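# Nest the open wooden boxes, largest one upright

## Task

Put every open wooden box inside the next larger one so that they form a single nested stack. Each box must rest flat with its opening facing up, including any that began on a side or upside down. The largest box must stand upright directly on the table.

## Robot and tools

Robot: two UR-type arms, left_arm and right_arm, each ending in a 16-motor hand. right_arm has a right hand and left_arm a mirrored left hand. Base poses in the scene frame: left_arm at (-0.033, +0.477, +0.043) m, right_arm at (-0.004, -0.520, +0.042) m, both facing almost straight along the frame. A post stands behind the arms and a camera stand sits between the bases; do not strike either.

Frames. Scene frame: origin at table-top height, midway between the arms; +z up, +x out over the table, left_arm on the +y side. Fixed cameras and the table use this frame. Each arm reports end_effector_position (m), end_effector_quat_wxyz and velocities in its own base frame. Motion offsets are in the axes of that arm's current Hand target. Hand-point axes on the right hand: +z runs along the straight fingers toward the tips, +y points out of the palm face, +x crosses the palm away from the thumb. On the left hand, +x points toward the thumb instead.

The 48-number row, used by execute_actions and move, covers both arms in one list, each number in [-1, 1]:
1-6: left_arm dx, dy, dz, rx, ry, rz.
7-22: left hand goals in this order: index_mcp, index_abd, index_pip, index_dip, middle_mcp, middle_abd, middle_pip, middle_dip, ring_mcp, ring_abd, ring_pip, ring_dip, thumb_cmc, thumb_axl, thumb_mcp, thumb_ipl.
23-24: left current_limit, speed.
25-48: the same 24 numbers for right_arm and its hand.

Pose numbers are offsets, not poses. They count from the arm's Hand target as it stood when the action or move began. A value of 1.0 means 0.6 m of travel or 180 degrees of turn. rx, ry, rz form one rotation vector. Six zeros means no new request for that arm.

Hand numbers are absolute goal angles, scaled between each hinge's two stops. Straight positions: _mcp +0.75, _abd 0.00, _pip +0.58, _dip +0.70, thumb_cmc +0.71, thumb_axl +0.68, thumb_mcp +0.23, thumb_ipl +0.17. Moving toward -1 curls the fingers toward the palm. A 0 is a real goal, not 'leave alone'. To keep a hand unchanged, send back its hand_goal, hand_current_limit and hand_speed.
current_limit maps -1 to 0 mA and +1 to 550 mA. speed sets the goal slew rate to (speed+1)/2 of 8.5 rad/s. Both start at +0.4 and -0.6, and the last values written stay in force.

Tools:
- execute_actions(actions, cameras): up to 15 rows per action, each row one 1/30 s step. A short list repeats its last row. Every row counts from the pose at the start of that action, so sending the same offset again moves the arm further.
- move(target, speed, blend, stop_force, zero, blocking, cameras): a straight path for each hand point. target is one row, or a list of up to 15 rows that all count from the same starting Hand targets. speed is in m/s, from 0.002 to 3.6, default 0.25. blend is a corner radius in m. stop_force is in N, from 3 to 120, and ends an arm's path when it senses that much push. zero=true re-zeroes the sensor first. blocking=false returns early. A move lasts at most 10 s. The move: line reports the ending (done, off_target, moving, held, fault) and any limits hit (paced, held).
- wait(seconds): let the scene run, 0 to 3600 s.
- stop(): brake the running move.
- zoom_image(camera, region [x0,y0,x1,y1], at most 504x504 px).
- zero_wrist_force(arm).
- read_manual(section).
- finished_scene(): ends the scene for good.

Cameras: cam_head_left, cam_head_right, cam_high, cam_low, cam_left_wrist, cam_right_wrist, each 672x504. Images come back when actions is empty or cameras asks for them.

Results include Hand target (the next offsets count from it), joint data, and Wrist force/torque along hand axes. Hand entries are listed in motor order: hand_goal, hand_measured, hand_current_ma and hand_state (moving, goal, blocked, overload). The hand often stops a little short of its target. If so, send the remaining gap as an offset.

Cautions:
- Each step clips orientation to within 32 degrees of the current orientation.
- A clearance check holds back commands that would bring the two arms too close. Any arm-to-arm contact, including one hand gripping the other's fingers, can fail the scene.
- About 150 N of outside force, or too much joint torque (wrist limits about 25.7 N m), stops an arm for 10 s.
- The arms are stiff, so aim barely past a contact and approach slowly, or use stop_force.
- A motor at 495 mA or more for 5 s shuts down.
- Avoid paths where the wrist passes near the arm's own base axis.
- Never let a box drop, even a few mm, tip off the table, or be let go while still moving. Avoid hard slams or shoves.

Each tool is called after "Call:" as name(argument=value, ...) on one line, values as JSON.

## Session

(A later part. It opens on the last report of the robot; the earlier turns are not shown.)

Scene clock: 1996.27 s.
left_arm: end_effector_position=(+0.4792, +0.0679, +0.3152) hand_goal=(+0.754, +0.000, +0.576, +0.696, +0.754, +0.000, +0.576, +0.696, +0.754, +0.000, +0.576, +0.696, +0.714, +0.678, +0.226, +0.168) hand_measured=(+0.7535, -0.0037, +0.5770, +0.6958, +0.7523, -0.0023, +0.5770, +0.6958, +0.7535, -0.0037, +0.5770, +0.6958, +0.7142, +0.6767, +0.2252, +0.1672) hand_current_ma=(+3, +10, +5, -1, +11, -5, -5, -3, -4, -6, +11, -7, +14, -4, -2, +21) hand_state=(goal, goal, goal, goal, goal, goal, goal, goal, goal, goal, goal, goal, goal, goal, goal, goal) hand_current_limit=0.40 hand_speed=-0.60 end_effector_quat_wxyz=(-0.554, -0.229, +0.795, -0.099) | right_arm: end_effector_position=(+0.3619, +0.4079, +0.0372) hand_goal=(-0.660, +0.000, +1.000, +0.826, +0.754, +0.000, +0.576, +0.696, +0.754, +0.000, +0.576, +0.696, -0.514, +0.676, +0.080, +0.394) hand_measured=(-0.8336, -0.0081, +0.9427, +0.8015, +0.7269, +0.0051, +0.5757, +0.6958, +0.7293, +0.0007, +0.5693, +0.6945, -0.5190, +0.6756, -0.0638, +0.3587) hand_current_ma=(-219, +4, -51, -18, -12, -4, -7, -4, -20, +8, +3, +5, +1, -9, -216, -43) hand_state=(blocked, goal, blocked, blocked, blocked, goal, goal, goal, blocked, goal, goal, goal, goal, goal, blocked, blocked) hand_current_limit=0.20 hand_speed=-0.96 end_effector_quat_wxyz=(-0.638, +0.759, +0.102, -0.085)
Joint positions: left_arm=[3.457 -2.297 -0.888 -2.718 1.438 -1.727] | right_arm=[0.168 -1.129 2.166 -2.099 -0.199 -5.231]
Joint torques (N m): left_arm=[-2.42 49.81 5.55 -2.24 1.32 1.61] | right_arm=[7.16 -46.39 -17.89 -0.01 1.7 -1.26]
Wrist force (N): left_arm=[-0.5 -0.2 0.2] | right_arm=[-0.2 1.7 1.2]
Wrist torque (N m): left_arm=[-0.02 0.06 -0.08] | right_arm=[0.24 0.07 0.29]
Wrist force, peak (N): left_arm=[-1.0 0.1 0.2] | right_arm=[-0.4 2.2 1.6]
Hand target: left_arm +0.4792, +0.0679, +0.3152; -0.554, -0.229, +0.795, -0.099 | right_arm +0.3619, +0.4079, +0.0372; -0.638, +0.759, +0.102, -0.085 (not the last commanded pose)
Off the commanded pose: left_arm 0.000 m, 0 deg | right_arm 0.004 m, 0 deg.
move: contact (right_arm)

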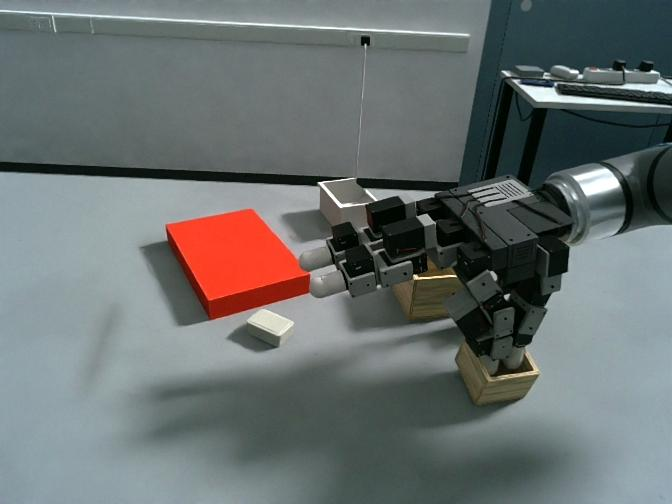

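Call:
move(target=[0,0,0,0,0,0,0.754,0,0.576,0.696,0.754,0,0.576,0.696,0.754,0,0.576,0.696,0.714,0.678,0.226,0.168,0.4,-0.6,0,0.01,0.00177,0,0,0,-0.66,0,1.0,0.826,0.754,0,0.576,0.696,0.754,0,0.576,0.696,-0.514,0.6766,0.08,0.3946,0.2,-0.96], speed=0.006, stop_force=9, cameras=["cam_low","cam_high","cam_head_right"])

Call:
zoom_image(camera="cam_low", region=[440, 290, 580, 420])

Scene clock: 2005.23 s.
left_arm: end_effector_position=(+0.4792, +0.0679, +0.3152) hand_goal=(+0.754, +0.000, +0.576, +0.696, +0.754, +0.000, +0.576, +0.696, +0.754, +0.000, +0.576, +0.696, +0.714, +0.678, +0.226, +0.168) hand_measured=(+0.7535, -0.0023, +0.5770, +0.6958, +0.7523, -0.0023, +0.5770, +0.6971, +0.7535, -0.0023, +0.5770, +0.6971, +0.7142, +0.6767, +0.2262, +0.1672) hand_current_ma=(+4, +1, -3, -3, +0, -14, -11, -8, -3, +3, +3, -10, +9, -2, +2, +3) hand_state=(goal, goal, goal, goal, goal, goal, goal, goal, goal, goal, goal, goal, goal, goal, goal, goal) hand_current_limit=0.40 hand_speed=-0.60 end_effector_quat_wxyz=(-0.554, -0.229, +0.795, -0.099) | right_arm: end_effector_position=(+0.3619, +0.4079, +0.0310) hand_goal=(-0.660, +0.000, +1.000, +0.826, +0.754, +0.000, +0.576, +0.696, +0.754, +0.000, +0.576, +0.696, -0.514, +0.676, +0.080, +0.394) hand_measured=(-0.8348, -0.0125, +0.9388, +0.8015, +0.7269, +0.0051, +0.5770, +0.6958, +0.7293, +0.0007, +0.5693, +0.6945, -0.5165, +0.6767, -0.0618, +0.3587) hand_current_ma=(-223, -4, -53, -10, -10, +2, -5, -5, -22, +6, +1, +7, +3, -7, -215, -38) hand_state=(blocked, goal, blocked, blocked, blocked, goal, goal, goal, blocked, goal, goal, goal, goal, goal, blocked, blocked) hand_current_limit=0.20 hand_speed=-0.96 end_effector_quat_wxyz=(-0.638, +0.759, +0.102, -0.085)
Joint positions: left_arm=[3.457 -2.297 -0.888 -2.718 1.438 -1.727] | right_arm=[0.168 -1.114 2.168 -2.116 -0.199 -5.231]
Joint torques (N m): left_arm=[-2.28 49.05 6.29 -2.28 1.25 1.53] | right_arm=[4.06 -43.34 -3.92 -0.73 2.58 1.59]
Wrist force (N): left_arm=[-0.7 0.0 0.3] | right_arm=[-0.5 -1.1 0.6]
Wrist torque (N m): left_arm=[0.01 0.08 -0.10] | right_arm=[0.05 0.11 0.31]
Wrist force, peak (N): left_arm=[-1.0 -0.1 0.2] | right_arm=[-0.4 2.3 1.6]
Hand target: left_arm +0.4792, +0.0679, +0.3152; -0.554, -0.229, +0.795, -0.099 | right_arm +0.3619, +0.4079, +0.0311; -0.638, +0.759, +0.102, -0.085
Off the commanded pose: left_arm 0.000 m, 0 deg | right_arm 0.000 m, 0 deg.
move: done
Images, in order (width x height): cam_head_right 672x504, cam_high 672x504, cam_low 672x504.

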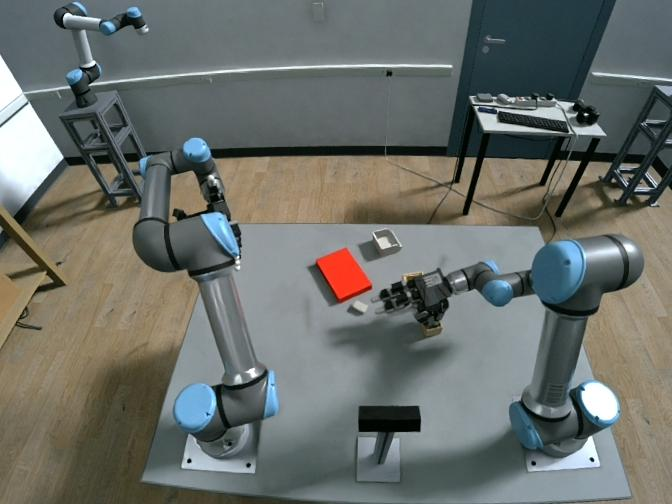

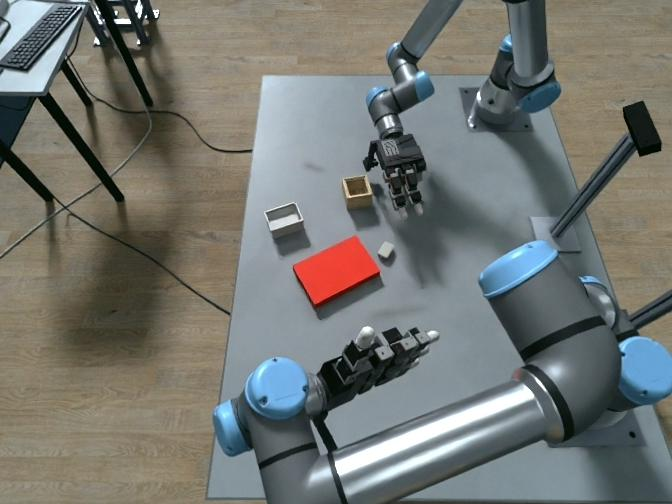

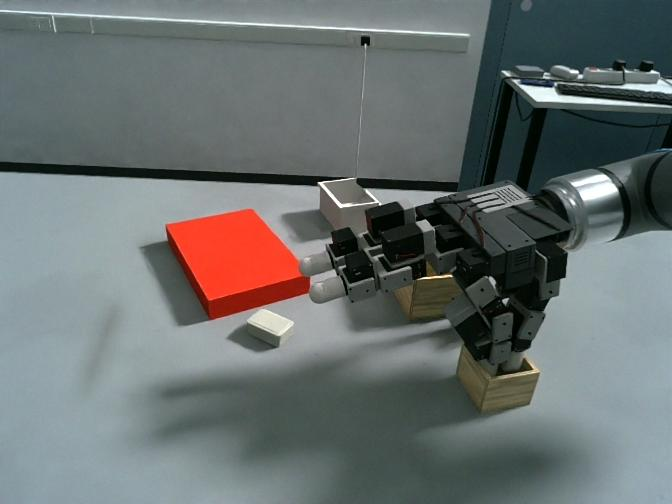

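Scaled by 3.600.

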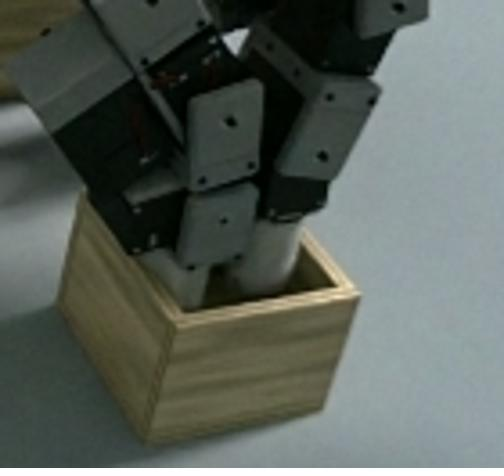

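Call:
move(target=[0,0,0,0,0,0,0.754,0,0.576,0.696,0.754,0,0.576,0.696,0.754,0,0.576,0.696,0.714,0.678,0.226,0.168,0.4,-0.6,0,0,0,0,0,0,-0.87,0,1.0,0.826,0.754,0,0.576,0.696,0.754,0,0.576,0.696,-0.514,0.6766,-0.1236,0.3946,0.2,-0.9], speed=0.01)

Call:
move(target=[0,0,0,0,0,0,0.754,0,0.576,0.696,0.754,0,0.576,0.696,0.754,0,0.576,0.696,0.714,0.678,0.226,0.168,0.4,-0.6,0,-0.00689,-0.00122,0,0,0,-0.87,0,1.0,0.826,0.754,0,0.576,0.696,0.754,0,0.576,0.696,-0.514,0.6766,-0.1236,0.3946,0.2,-0.9], speed=0.02, cameras=["cam_low","cam_high","cam_right_wrist"])

Call:
zoom_image(camera="cam_low", region=[440, 290, 580, 420])

Scene clock: 2019.10 s.
left_arm: end_effector_position=(+0.4792, +0.0679, +0.3152) hand_goal=(+0.754, +0.000, +0.576, +0.696, +0.754, +0.000, +0.576, +0.696, +0.754, +0.000, +0.576, +0.696, +0.714, +0.678, +0.226, +0.168) hand_measured=(+0.7535, -0.0023, +0.5770, +0.6958, +0.7523, -0.0023, +0.5770, +0.6958, +0.7535, -0.0023, +0.5770, +0.6958, +0.7142, +0.6777, +0.2262, +0.1681) hand_current_ma=(-4, -8, -10, -27, +14, +1, +2, +6, +14, +18, -1, -3, -5, -13, +15, -6) hand_state=(goal, goal, goal, goal, goal, goal, goal, goal, goal, goal, goal, goal, goal, goal, goal, goal) hand_current_limit=0.40 hand_speed=-0.60 end_effector_quat_wxyz=(-0.554, -0.229, +0.795, -0.099) | right_arm: end_effector_position=(+0.3619, +0.4079, +0.0311) hand_goal=(-0.870, +0.000, +1.000, +0.826, +0.754, +0.000, +0.576, +0.696, +0.754, +0.000, +0.576, +0.696, -0.514, +0.676, -0.124, +0.394) hand_measured=(-0.8480, -0.0125, +0.9722, +0.8156, +0.7269, +0.0051, +0.5770, +0.6958, +0.7281, +0.0007, +0.5693, +0.6932, -0.5215, +0.6735, -0.1133, +0.3873) hand_current_ma=(+9, -1, -19, -2, -9, -2, -4, -8, -21, +4, +1, +4, -5, -11, +10, -8) hand_state=(blocked, goal, blocked, goal, blocked, goal, goal, goal, blocked, goal, goal, goal, goal, goal, goal, goal) hand_current_limit=0.20 hand_speed=-0.90 end_effector_quat_wxyz=(-0.638, +0.759, +0.102, -0.085)
Joint positions: left_arm=[3.457 -2.297 -0.888 -2.718 1.438 -1.727] | right_arm=[0.168 -1.114 2.168 -2.116 -0.199 -5.231]
Joint torques (N m): left_arm=[-2.3 50.6 5.64 -2.21 1.34 1.36] | right_arm=[8.17 -45.45 -5.82 -0.34 2.88 -1.15]
Wrist force (N): left_arm=[-0.7 0.0 0.2] | right_arm=[-0.3 1.8 1.3]
Wrist torque (N m): left_arm=[0.02 0.08 -0.10] | right_arm=[0.25 0.08 0.29]
Wrist force, peak (N): left_arm=[-0.9 0.1 0.4] | right_arm=[-0.4 2.1 1.4]
Hand target: left_arm +0.4792, +0.0679, +0.3152; -0.554, -0.229, +0.795, -0.099 | right_arm +0.3619, +0.4079, +0.0311; -0.638, +0.759, +0.102, -0.085
Off the commanded pose: left_arm 0.000 m, 0 deg | right_arm 0.000 m, 0 deg.
move: done

Scene clock: 2019.60 s.
left_arm: end_effector_position=(+0.4792, +0.0679, +0.3152) hand_goal=(+0.754, +0.000, +0.576, +0.696, +0.754, +0.000, +0.576, +0.696, +0.754, +0.000, +0.576, +0.696, +0.714, +0.678, +0.226, +0.168) hand_measured=(+0.7535, -0.0023, +0.5770, +0.6958, +0.7535, -0.0023, +0.5770, +0.6958, +0.7535, -0.0023, +0.5757, +0.6958, +0.7142, +0.6777, +0.2262, +0.1672) hand_current_ma=(-10, -9, +7, -11, +15, -11, -15, +3, +14, +3, +3, -1, +18, +1, -5, +0) hand_state=(goal, goal, goal, goal, goal, goal, goal, goal, goal, goal, goal, goal, goal, goal, goal, goal) hand_current_limit=0.40 hand_speed=-0.60 end_effector_quat_wxyz=(-0.554, -0.229, +0.795, -0.099) | right_arm: end_effector_position=(+0.3618, +0.4079, +0.0353) hand_goal=(-0.870, +0.000, +1.000, +0.826, +0.754, +0.000, +0.576, +0.696, +0.754, +0.000, +0.576, +0.696, -0.514, +0.676, -0.124, +0.394) hand_measured=(-0.8480, -0.0125, +0.9722, +0.8181, +0.7269, +0.0051, +0.5757, +0.6958, +0.7293, +0.0007, +0.5705, +0.6945, -0.5215, +0.6735, -0.1133, +0.3863) hand_current_ma=(+5, -4, -18, -2, -8, +4, -7, -5, -24, +8, +7, +4, -1, -8, +6, -8) hand_state=(blocked, goal, blocked, goal, blocked, goal, goal, goal, blocked, goal, goal, goal, goal, goal, goal, goal) hand_current_limit=0.20 hand_speed=-0.90 end_effector_quat_wxyz=(-0.638, +0.759, +0.102, -0.085)
Joint positions: left_arm=[3.457 -2.297 -0.888 -2.718 1.438 -1.727] | right_arm=[0.168 -1.125 2.167 -2.104 -0.199 -5.231]
Joint torques (N m): left_arm=[-1.96 50.67 5.56 -2.28 1.31 1.68] | right_arm=[6.79 -26.6 -17.63 -2.71 2.57 -1.53]
Wrist force (N): left_arm=[-0.8 0.0 0.3] | right_arm=[0.0 1.7 1.2]
Wrist torque (N m): left_arm=[0.01 0.09 -0.11] | right_arm=[0.25 0.04 0.48]
Wrist force, peak (N): left_arm=[-1.0 -0.1 0.1] | right_arm=[-0.2 2.1 1.4]
Hand target: left_arm +0.4792, +0.0679, +0.3152; -0.554, -0.229, +0.795, -0.099 | right_arm +0.3619, +0.4079, +0.0353; -0.638, +0.759, +0.102, -0.085
Off the commanded pose: left_arm 0.000 m, 0 deg | right_arm 0.000 m, 0 deg.
move: done
cam_right_wrist: T_world_to_cam=[[-0.74963, -0.3213, -0.57864, 0.45908], [-0.23756, -0.68539, 0.68833, 0.29868], [-0.61776, 0.65346, 0.43746, 0.06188]] pos_world=[0.45333, 0.31178, 0.03298]
Images, in order (width x height): cam_high 672x504, cam_low 672x504, cam_right_wrist 672x504.

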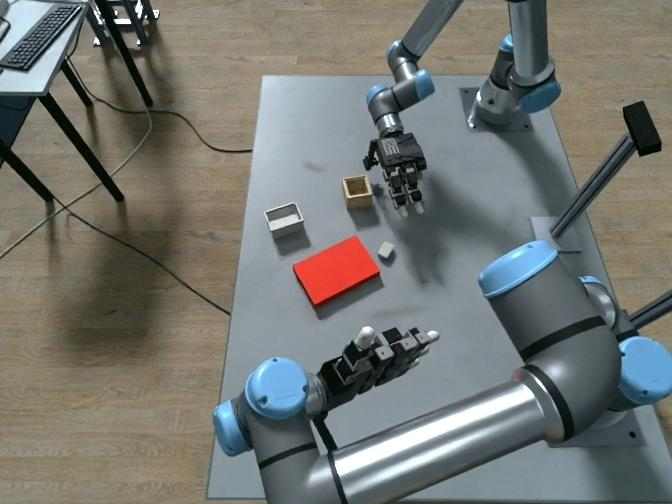

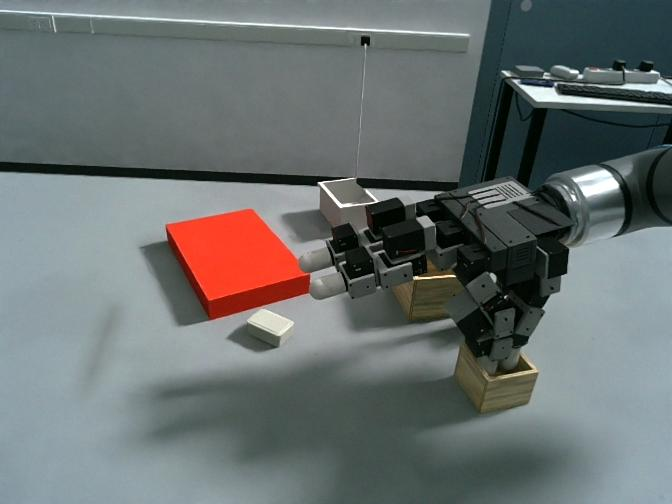

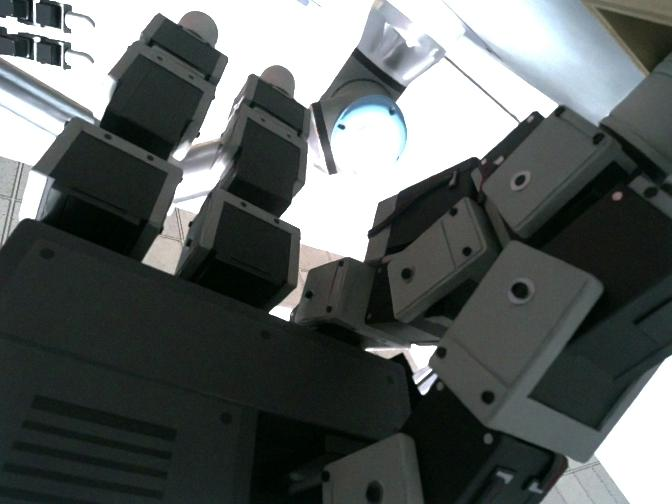

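Scaled by 3.600.

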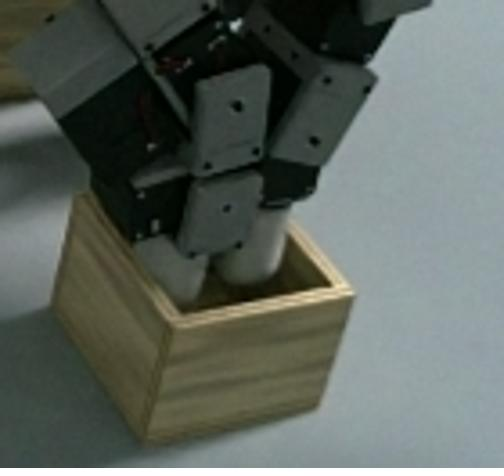

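Call:
move(target=[0,0,0,0,0,0,0.754,0,0.576,0.696,0.754,0,0.576,0.696,0.754,0,0.576,0.696,0.714,0.678,0.226,0.168,0.4,-0.6,0,0,0,0,0,0,-0.6,0,1.0,0.826,0.754,0,0.576,0.696,0.754,0,0.576,0.696,-0.514,0.6766,0.12,0.3946,0.25,-0.9], speed=0.01, cameras=["cam_low"])

Call:
zoom_image(camera="cam_low", region=[440, 290, 580, 420])

Scene clock: 2039.60 s.
left_arm: end_effector_position=(+0.4792, +0.0679, +0.3152) hand_goal=(+0.754, +0.000, +0.576, +0.696, +0.754, +0.000, +0.576, +0.696, +0.754, +0.000, +0.576, +0.696, +0.714, +0.678, +0.226, +0.168) hand_measured=(+0.7535, -0.0037, +0.5770, +0.6958, +0.7535, -0.0023, +0.5770, +0.6958, +0.7535, -0.0023, +0.5770, +0.6958, +0.7142, +0.6777, +0.2262, +0.1672) hand_current_ma=(-4, -1, +5, -14, +9, -11, -3, -6, +9, -1, +8, -1, +5, +7, +3, +8) hand_state=(goal, goal, goal, goal, goal, goal, goal, goal, goal, goal, goal, goal, goal, goal, goal, goal) hand_current_limit=0.40 hand_speed=-0.60 end_effector_quat_wxyz=(-0.554, -0.229, +0.795, -0.099) | right_arm: end_effector_position=(+0.3619, +0.4079, +0.0353) hand_goal=(-0.600, +0.000, +1.000, +0.826, +0.754, +0.000, +0.576, +0.696, +0.754, +0.000, +0.576, +0.696, -0.514, +0.676, +0.120, +0.394) hand_measured=(-0.8251, -0.0125, +0.9516, +0.8117, +0.7269, +0.0051, +0.5757, +0.6958, +0.7293, +0.0007, +0.5705, +0.6945, -0.5215, +0.6735, -0.0776, +0.3558) hand_current_ma=(-306, -1, -38, -7, -8, -4, -6, -6, -24, +4, +1, +6, +1, -9, -325, -43) hand_state=(blocked, goal, blocked, goal, blocked, goal, goal, goal, blocked, goal, goal, goal, goal, goal, blocked, blocked) hand_current_limit=0.25 hand_speed=-0.90 end_effector_quat_wxyz=(-0.638, +0.759, +0.102, -0.085)
Joint positions: left_arm=[3.457 -2.297 -0.888 -2.718 1.438 -1.727] | right_arm=[0.168 -1.125 2.167 -2.104 -0.199 -5.231]
Joint torques (N m): left_arm=[-2.06 50.1 5.95 -2.25 1.05 1.31] | right_arm=[-6.35 -27.15 -16.4 -3.23 0.34 0.11]
Wrist force (N): left_arm=[-0.7 0.1 0.2] | right_arm=[-0.1 -2.4 1.6]
Wrist torque (N m): left_arm=[0.03 0.08 -0.10] | right_arm=[-0.06 0.05 0.52]
Wrist force, peak (N): left_arm=[-0.9 0.0 0.5] | right_arm=[-0.2 -3.2 1.6]
Hand target: left_arm +0.4792, +0.0679, +0.3152; -0.554, -0.229, +0.795, -0.099 | right_arm +0.3619, +0.4079, +0.0353; -0.638, +0.759, +0.102, -0.085
Off the commanded pose: left_arm 0.000 m, 0 deg | right_arm 0.000 m, 0 deg.
move: done

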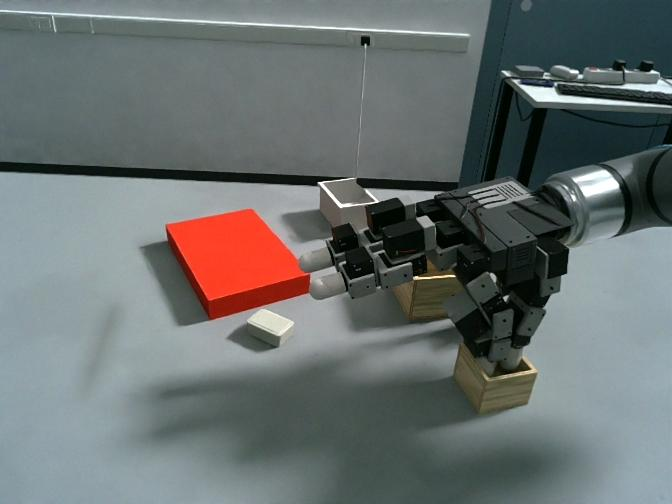

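Scaled by 3.600.

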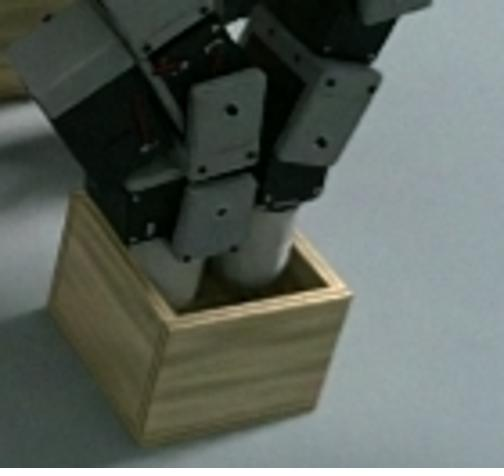

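Call:
move(target=[0,0,0,0,0,0,0.754,0,0.576,0.696,0.754,0,0.576,0.696,0.754,0,0.576,0.696,0.714,0.678,0.226,0.168,0.4,-0.6,0,-0.0493,-0.0087,0,0,0,-0.6,0,1.0,0.826,0.754,0,0.576,0.696,0.754,0,0.576,0.696,-0.514,0.6766,0.12,0.3946,0.25,-0.9], speed=0.03, cameras=["cam_low","cam_high","cam_head_right"])

Call:
zoom_image(camera="cam_low", region=[440, 260, 580, 390])

Call:
zoom_image(camera="cam_low", region=[375, 225, 475, 325])

Call:
zoom_image(camera="cam_high", region=[335, 170, 385, 215])

Scene clock: 2047.93 s.
left_arm: end_effector_position=(+0.4792, +0.0679, +0.3152) hand_goal=(+0.754, +0.000, +0.576, +0.696, +0.754, +0.000, +0.576, +0.696, +0.754, +0.000, +0.576, +0.696, +0.714, +0.678, +0.226, +0.168) hand_measured=(+0.7535, -0.0037, +0.5770, +0.6958, +0.7523, -0.0023, +0.5770, +0.6958, +0.7535, -0.0023, +0.5770, +0.6958, +0.7142, +0.6777, +0.2262, +0.1681) hand_current_ma=(+0, +7, -1, -5, +14, -14, -6, -14, +5, +2, +8, -8, +15, -1, +20, +0) hand_state=(goal, goal, goal, goal, goal, goal, goal, goal, goal, goal, goal, goal, goal, goal, goal, goal) hand_current_limit=0.40 hand_speed=-0.60 end_effector_quat_wxyz=(-0.554, -0.229, +0.795, -0.099) | right_arm: end_effector_position=(+0.3618, +0.4079, +0.0654) hand_goal=(-0.600, +0.000, +1.000, +0.826, +0.754, +0.000, +0.576, +0.696, +0.754, +0.000, +0.576, +0.696, -0.514, +0.676, +0.120, +0.394) hand_measured=(-0.8239, -0.0110, +0.9285, +0.7939, +0.7269, +0.0065, +0.5757, +0.6958, +0.7281, +0.0007, +0.5693, +0.6945, -0.5178, +0.6746, -0.0559, +0.3510) hand_current_ma=(-308, -3, -65, -24, -10, +1, -6, -5, -21, +11, +2, +8, +0, -10, -281, -49) hand_state=(blocked, goal, blocked, blocked, blocked, goal, goal, goal, blocked, goal, goal, goal, goal, goal, blocked, blocked) hand_current_limit=0.25 hand_speed=-0.90 end_effector_quat_wxyz=(-0.638, +0.759, +0.102, -0.085)
Joint positions: left_arm=[3.457 -2.297 -0.888 -2.718 1.438 -1.727] | right_arm=[0.168 -1.197 2.154 -2.019 -0.199 -5.232]
Joint torques (N m): left_arm=[-2.58 50.06 6.25 -2.42 1.32 1.34] | right_arm=[-7.03 -26.54 -15.62 -2.94 0.23 -1.36]
Wrist force (N): left_arm=[-0.7 0.0 -0.3] | right_arm=[-0.1 2.2 1.3]
Wrist torque (N m): left_arm=[0.05 0.07 -0.11] | right_arm=[0.31 0.04 0.47]
Wrist force, peak (N): left_arm=[-1.0 -0.1 0.2] | right_arm=[-0.2 -3.3 1.8]
Hand target: left_arm +0.4792, +0.0679, +0.3152; -0.554, -0.229, +0.795, -0.099 | right_arm +0.3618, +0.4079, +0.0653; -0.638, +0.759, +0.102, -0.085
Off the commanded pose: left_arm 0.000 m, 0 deg | right_arm 0.000 m, 0 deg.
move: done
Images, in order (width x height): cam_head_right 672x504, cam_high 672x504, cam_low 672x504.

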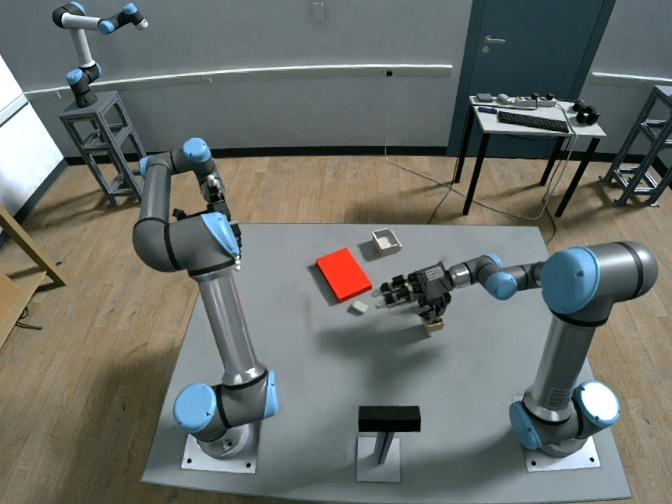

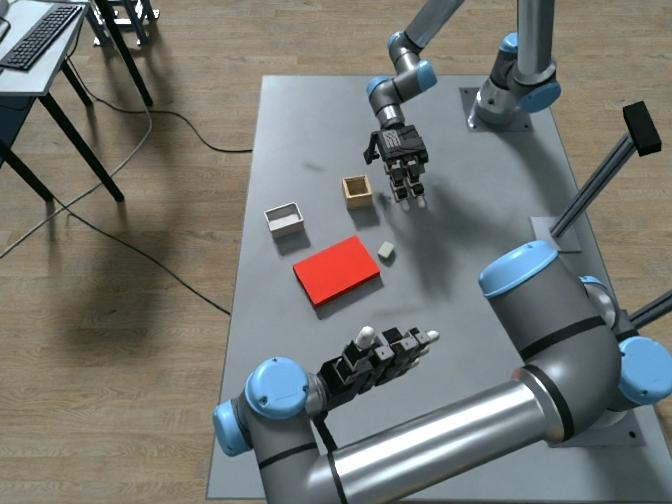

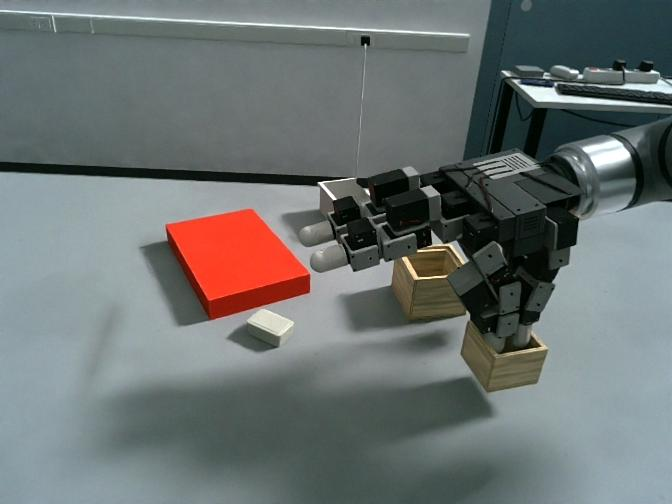

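Scaled by 3.600.

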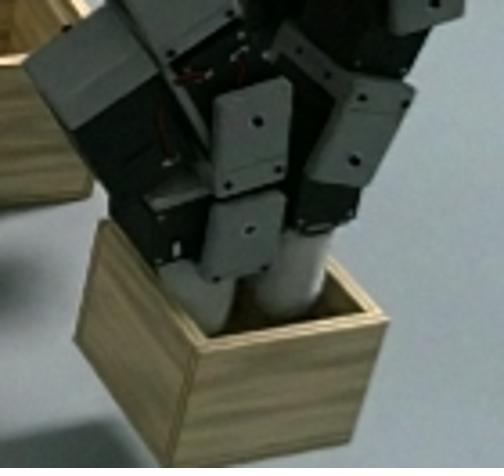

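Scaled by 5.040.

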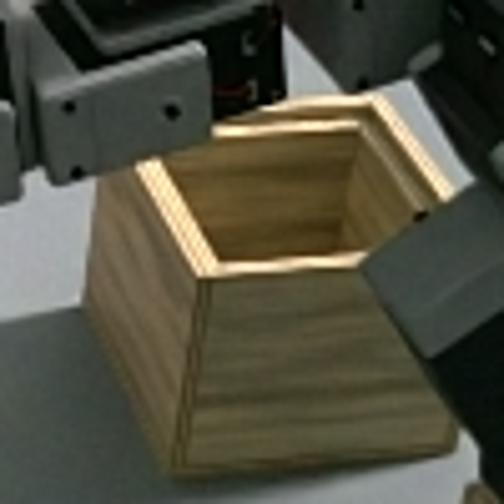

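Scaled by 10.080.

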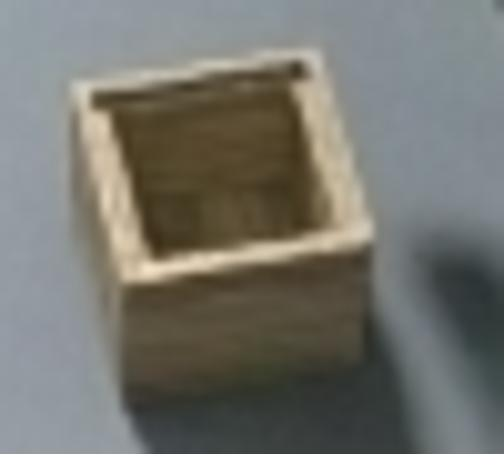

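Call:
zoom_image(camera="cam_low", region=[455, 315, 555, 395])

Call:
zoom_image(camera="cam_head_right", region=[410, 300, 460, 340])

Scaled by 5.040.

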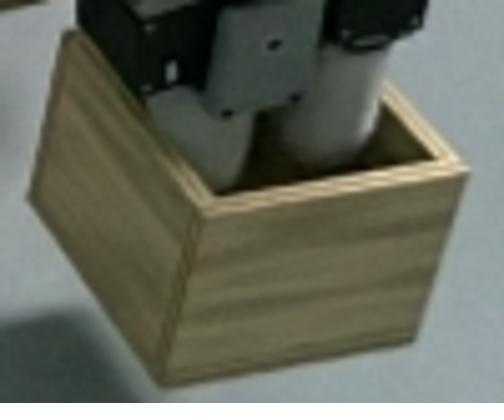

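Scaled by 10.080.

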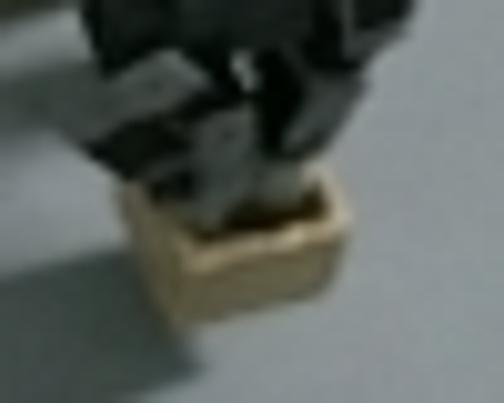

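Call:
move(target=[[0,0,0,0,0,0,0.754,0,0.576,0.696,0.754,0,0.576,0.696,0.754,0,0.576,0.696,0.714,0.678,0.226,0.168,0.4,-0.6,0,-0.069,-0.0122,0,0,0,-0.6,0,1.0,0.826,0.754,0,0.576,0.696,0.754,0,0.576,0.696,-0.514,0.6766,0.12,0.3946,0.25,-0.9],[0,0,0,0,0,0,0.754,0,0.576,0.696,0.754,0,0.576,0.696,0.754,0,0.576,0.696,0.714,0.678,0.226,0.168,0.4,-0.6,0.2805,-0.069,-0.0125,0,0.0246,0.00435,-0.6,0,1.0,0.826,0.754,0,0.576,0.696,0.754,0,0.576,0.696,-0.514,0.6766,0.12,0.3946,0.25,-0.9]], speed=0.08, blend=[0.01, 0], cameras=["cam_low","cam_high","cam_head_left","cam_head_right"])

Call:
zoom_image(camera="cam_low", region=[385, 200, 485, 280])

Call:
zoom_image(camera="cam_low", region=[385, 240, 485, 320])

Call:
zoom_image(camera="cam_high", region=[335, 170, 385, 215])

Call:
zoom_image(camera="cam_head_right", region=[390, 260, 440, 310])

Scene clock: 2102.57 s.
left_arm: end_effector_position=(+0.4792, +0.0679, +0.3152) hand_goal=(+0.754, +0.000, +0.576, +0.696, +0.754, +0.000, +0.576, +0.696, +0.754, +0.000, +0.576, +0.696, +0.714, +0.678, +0.226, +0.168) hand_measured=(+0.7535, -0.0023, +0.5770, +0.6958, +0.7535, -0.0023, +0.5770, +0.6958, +0.7535, -0.0023, +0.5770, +0.6958, +0.7142, +0.6767, +0.2262, +0.1672) hand_current_ma=(+6, +7, +14, -11, -2, -12, -1, -9, +7, +10, +19, +0, +15, +1, +13, -3) hand_state=(goal, goal, goal, goal, goal, goal, goal, goal, goal, goal, goal, goal, goal, goal, goal, goal) hand_current_limit=0.40 hand_speed=-0.60 end_effector_quat_wxyz=(-0.554, -0.229, +0.795, -0.099) | right_arm: end_effector_position=(+0.5241, +0.4519, +0.1076) hand_goal=(-0.600, +0.000, +1.000, +0.826, +0.754, +0.000, +0.576, +0.696, +0.754, +0.000, +0.576, +0.696, -0.514, +0.676, +0.120, +0.394) hand_measured=(-0.8239, -0.0096, +0.9285, +0.7926, +0.7269, +0.0051, +0.5770, +0.6958, +0.7293, +0.0007, +0.5693, +0.6945, -0.5178, +0.6735, -0.0559, +0.3510) hand_current_ma=(-310, -1, -63, -23, -8, +0, -1, -6, -23, +8, -1, +0, +1, -13, -283, -49) hand_state=(blocked, goal, blocked, blocked, blocked, goal, goal, goal, blocked, goal, goal, goal, goal, goal, blocked, blocked) hand_current_limit=0.25 hand_speed=-0.90 end_effector_quat_wxyz=(-0.640, +0.762, +0.072, -0.060)
Joint positions: left_arm=[3.457 -2.297 -0.888 -2.718 1.438 -1.727] | right_arm=[0.19 -0.951 1.743 -2.375 -0.173 -4.701]
Joint torques (N m): left_arm=[-1.64 49.86 6.77 -2.14 1.32 1.53] | right_arm=[7.62 -53.85 -22.17 -0.48 0.61 -1.51]
Wrist force (N): left_arm=[-0.8 0.0 0.1] | right_arm=[-0.6 2.2 1.8]
Wrist torque (N m): left_arm=[0.02 0.08 -0.11] | right_arm=[0.26 0.11 0.25]
Wrist force, peak (N): left_arm=[-1.0 -0.2 0.2] | right_arm=[-0.4 3.2 1.7]
Hand target: left_arm +0.4792, +0.0679, +0.3152; -0.554, -0.229, +0.795, -0.099 | right_arm +0.5242, +0.4519, +0.1076; -0.640, +0.762, +0.072, -0.060
Off the commanded pose: left_arm 0.000 m, 0 deg | right_arm 0.000 m, 0 deg.
move: done
Images, in order (width x height): cam_head_left 672x504, cam_head_right 672x504, cam_high 672x504, cam_low 672x504.

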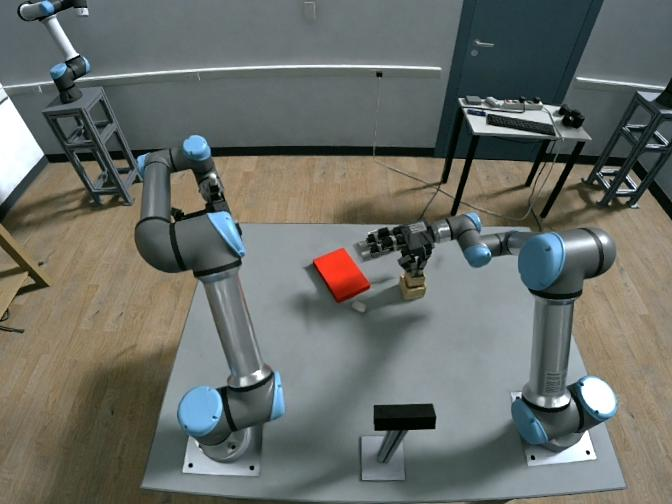

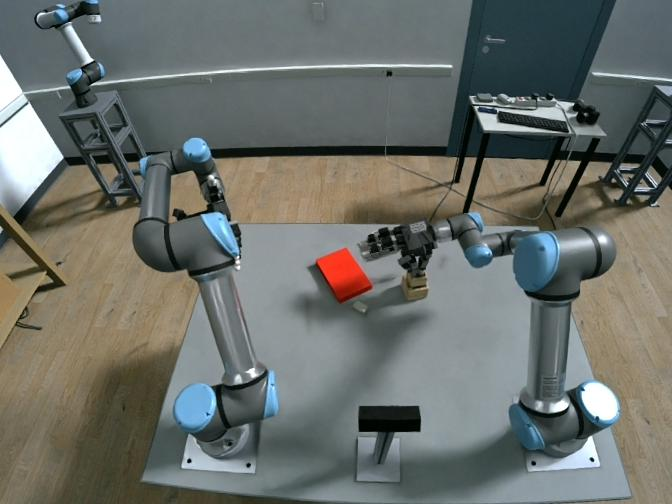

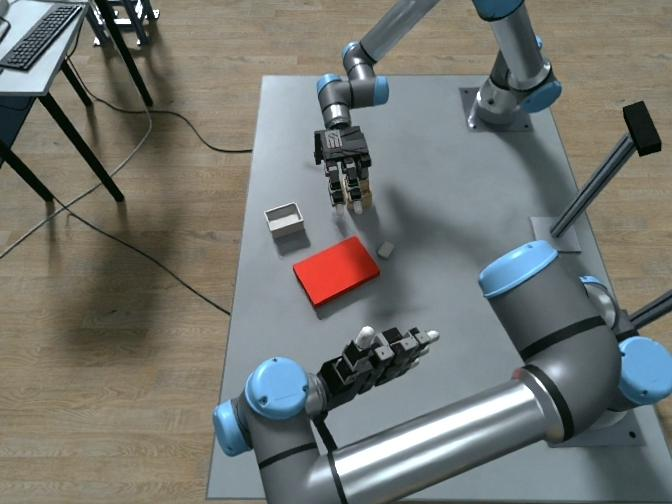

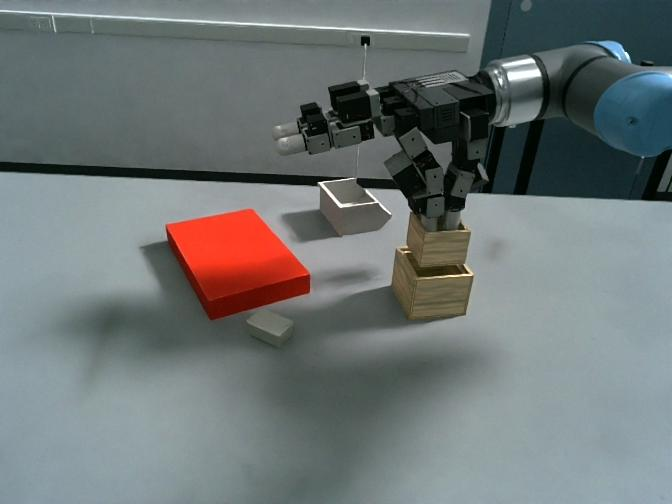

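Scaled by 5.040.

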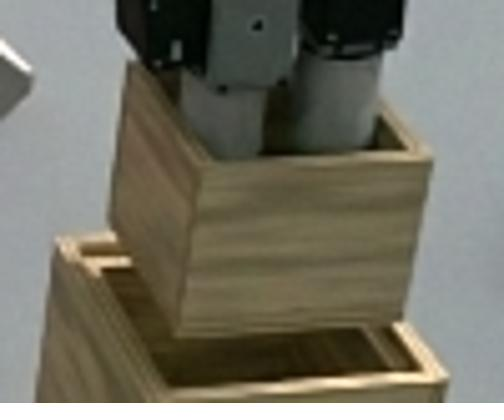

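Scaled by 5.040.

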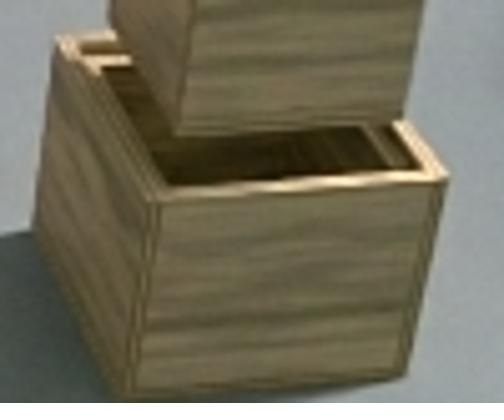

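Scaled by 10.080.

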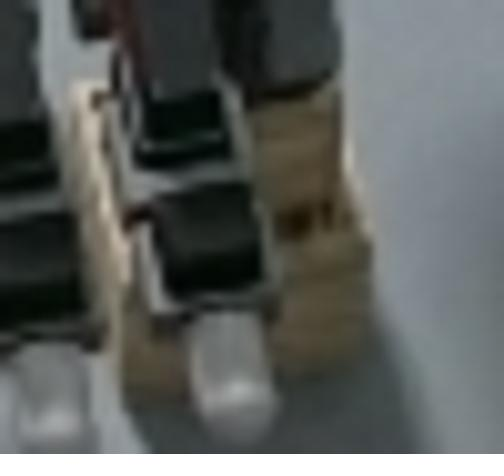

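Scaled by 10.080.

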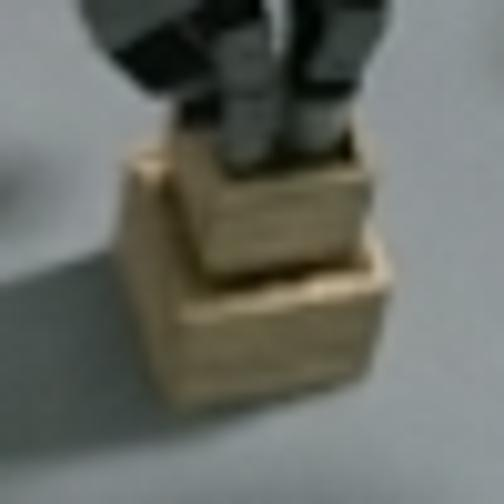

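Call:
zoom_image(camera="cam_low", region=[405, 255, 445, 295])

Call:
zoom_image(camera="cam_low", region=[445, 250, 485, 290])

Call:
zoom_image(camera="cam_low", region=[385, 225, 425, 265])

Scaled by 12.600.

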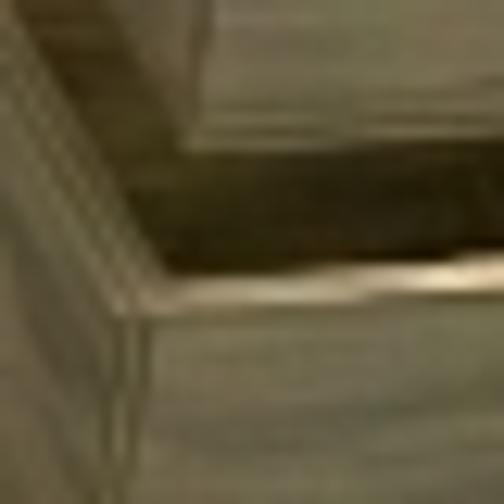

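Scaled by 12.600.

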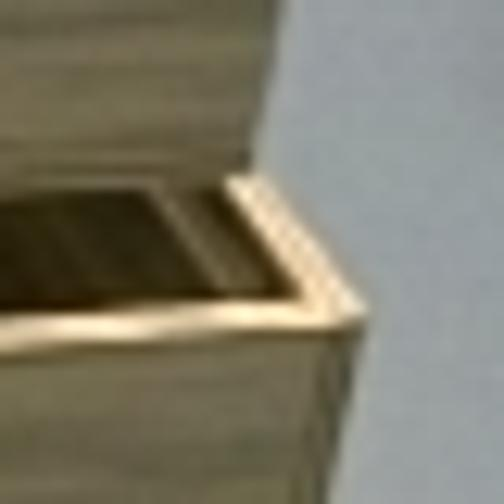

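Scaled by 12.600.

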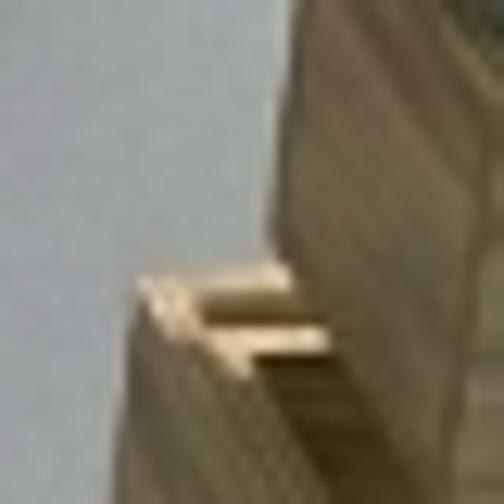

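Call:
move(target=[0,0,0,0,0,0,0.754,0,0.576,0.696,0.754,0,0.576,0.696,0.754,0,0.576,0.696,0.714,0.678,0.226,0.168,0.4,-0.6,0.0052,0.0172,-0.0013,0,-0.00274,-0.00048,-0.6,0,1.0,0.826,0.754,0,0.576,0.696,0.754,0,0.576,0.696,-0.514,0.6766,0.12,0.3946,0.25,-0.9], speed=0.02, cameras=["cam_low","cam_high","cam_head_left","cam_head_right"])

Call:
zoom_image(camera="cam_low", region=[405, 255, 445, 295])

Call:
zoom_image(camera="cam_low", region=[445, 250, 485, 290])

Call:
zoom_image(camera="cam_low", region=[385, 225, 425, 265])

Call:
zoom_image(camera="cam_high", region=[345, 175, 385, 211])

Scene clock: 2135.93 s.
left_arm: end_effector_position=(+0.4792, +0.0679, +0.3152) hand_goal=(+0.754, +0.000, +0.576, +0.696, +0.754, +0.000, +0.576, +0.696, +0.754, +0.000, +0.576, +0.696, +0.714, +0.678, +0.226, +0.168) hand_measured=(+0.7535, -0.0023, +0.5770, +0.6958, +0.7535, -0.0023, +0.5770, +0.6971, +0.7535, -0.0023, +0.5770, +0.6958, +0.7142, +0.6767, +0.2262, +0.1681) hand_current_ma=(-6, -17, +12, +1, +5, +0, -5, +2, +3, -7, +9, -6, -2, -23, -1, +12) hand_state=(goal, goal, goal, goal, goal, goal, goal, goal, goal, goal, goal, goal, goal, goal, goal, goal) hand_current_limit=0.40 hand_speed=-0.60 end_effector_quat_wxyz=(-0.554, -0.229, +0.795, -0.099) | right_arm: end_effector_position=(+0.5278, +0.4500, +0.0975) hand_goal=(-0.600, +0.000, +1.000, +0.826, +0.754, +0.000, +0.576, +0.696, +0.754, +0.000, +0.576, +0.696, -0.514, +0.676, +0.120, +0.394) hand_measured=(-0.8251, -0.0110, +0.9285, +0.7939, +0.7269, +0.0051, +0.5770, +0.6958, +0.7293, +0.0007, +0.5693, +0.6945, -0.5178, +0.6735, -0.0559, +0.3510) hand_current_ma=(-308, +1, -64, -23, -10, +0, -8, -6, -22, +5, +1, +3, +3, -11, -283, -51) hand_state=(blocked, goal, blocked, blocked, blocked, goal, goal, goal, blocked, goal, goal, goal, goal, goal, blocked, blocked) hand_current_limit=0.25 hand_speed=-0.90 end_effector_quat_wxyz=(-0.640, +0.762, +0.076, -0.063)
Joint positions: left_arm=[3.457 -2.297 -0.888 -2.718 1.438 -1.727] | right_arm=[0.186 -0.939 1.729 -2.302 -0.174 -4.773]
Joint torques (N m): left_arm=[-1.79 49.67 5.73 -2.29 1.18 1.48] | right_arm=[-5.45 -58.09 -15.1 -3.25 1.7 1.96]
Wrist force (N): left_arm=[-0.6 0.1 0.1] | right_arm=[-0.2 2.1 1.4]
Wrist torque (N m): left_arm=[0.03 0.07 -0.10] | right_arm=[0.30 0.06 0.44]
Wrist force, peak (N): left_arm=[-0.9 0.1 0.3] | right_arm=[-0.2 2.4 1.7]
Hand target: left_arm +0.4792, +0.0679, +0.3152; -0.554, -0.229, +0.795, -0.099 | right_arm +0.5277, +0.4500, +0.0976; -0.640, +0.762, +0.076, -0.063
Off the commanded pose: left_arm 0.000 m, 0 deg | right_arm 0.000 m, 0 deg.
move: done
Images, in order (width x height): cam_head_left 672x504, cam_head_right 672x504, cam_high 672x504, cam_low 672x504.

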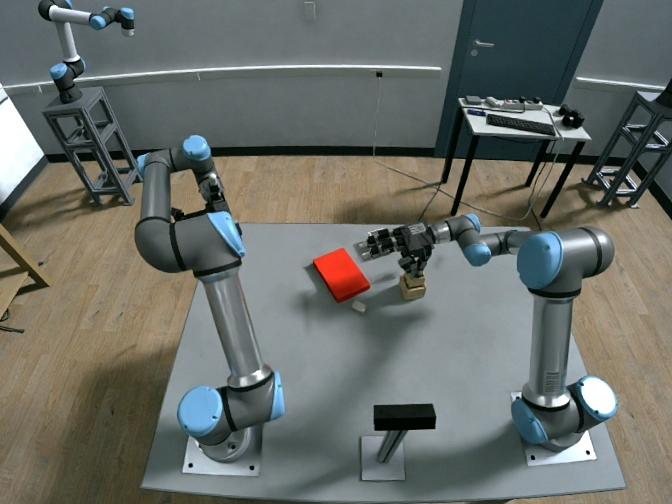

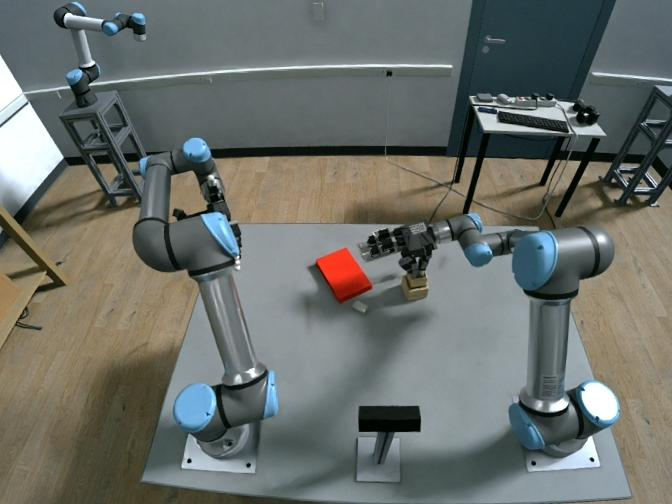

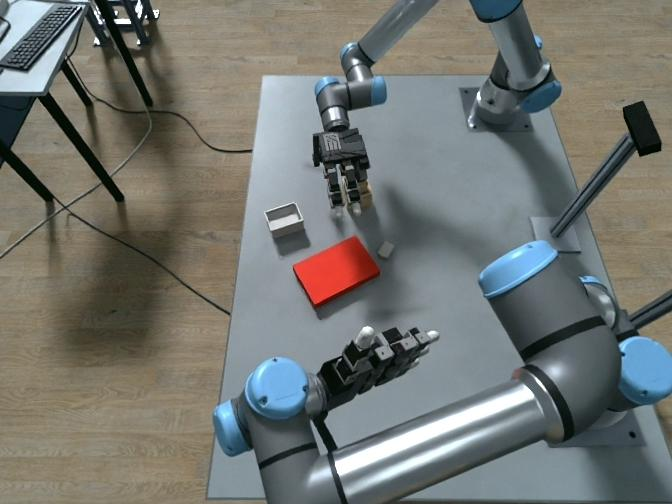

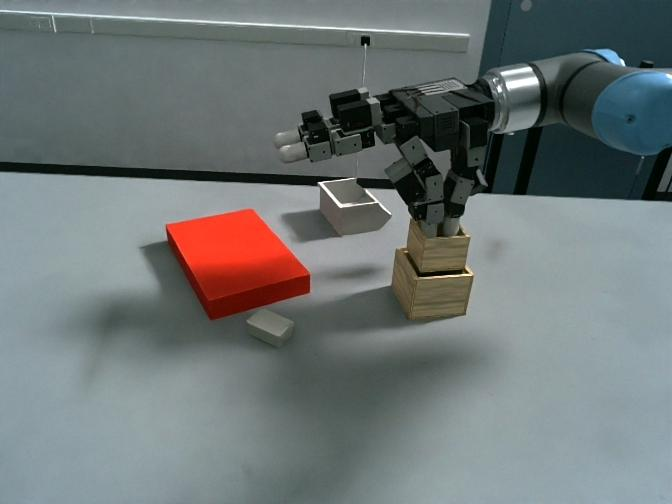

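Scaled by 12.600.

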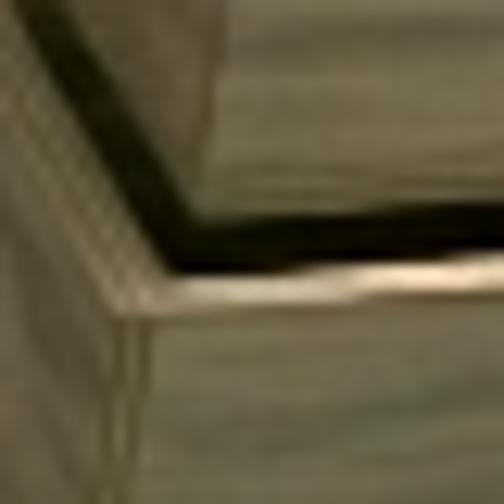

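Scaled by 12.600.

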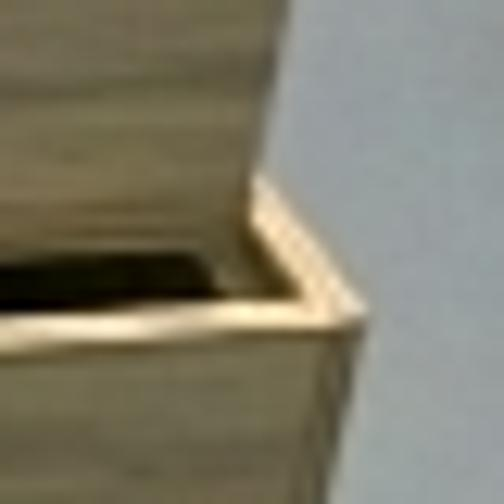

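Scaled by 12.600.

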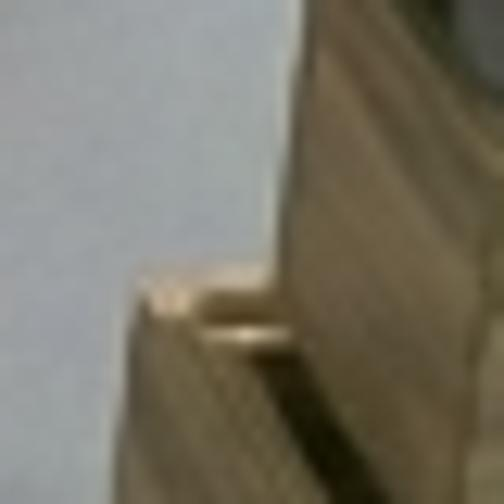

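Scaled by 12.600.

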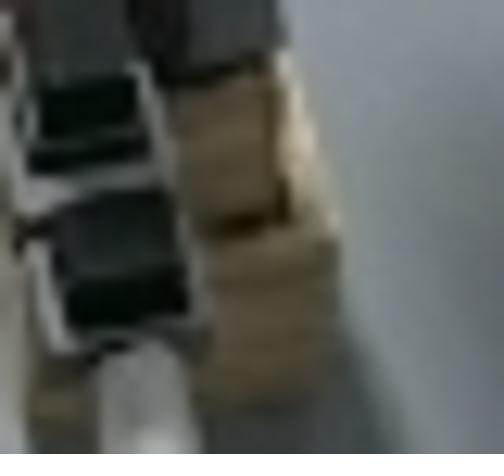

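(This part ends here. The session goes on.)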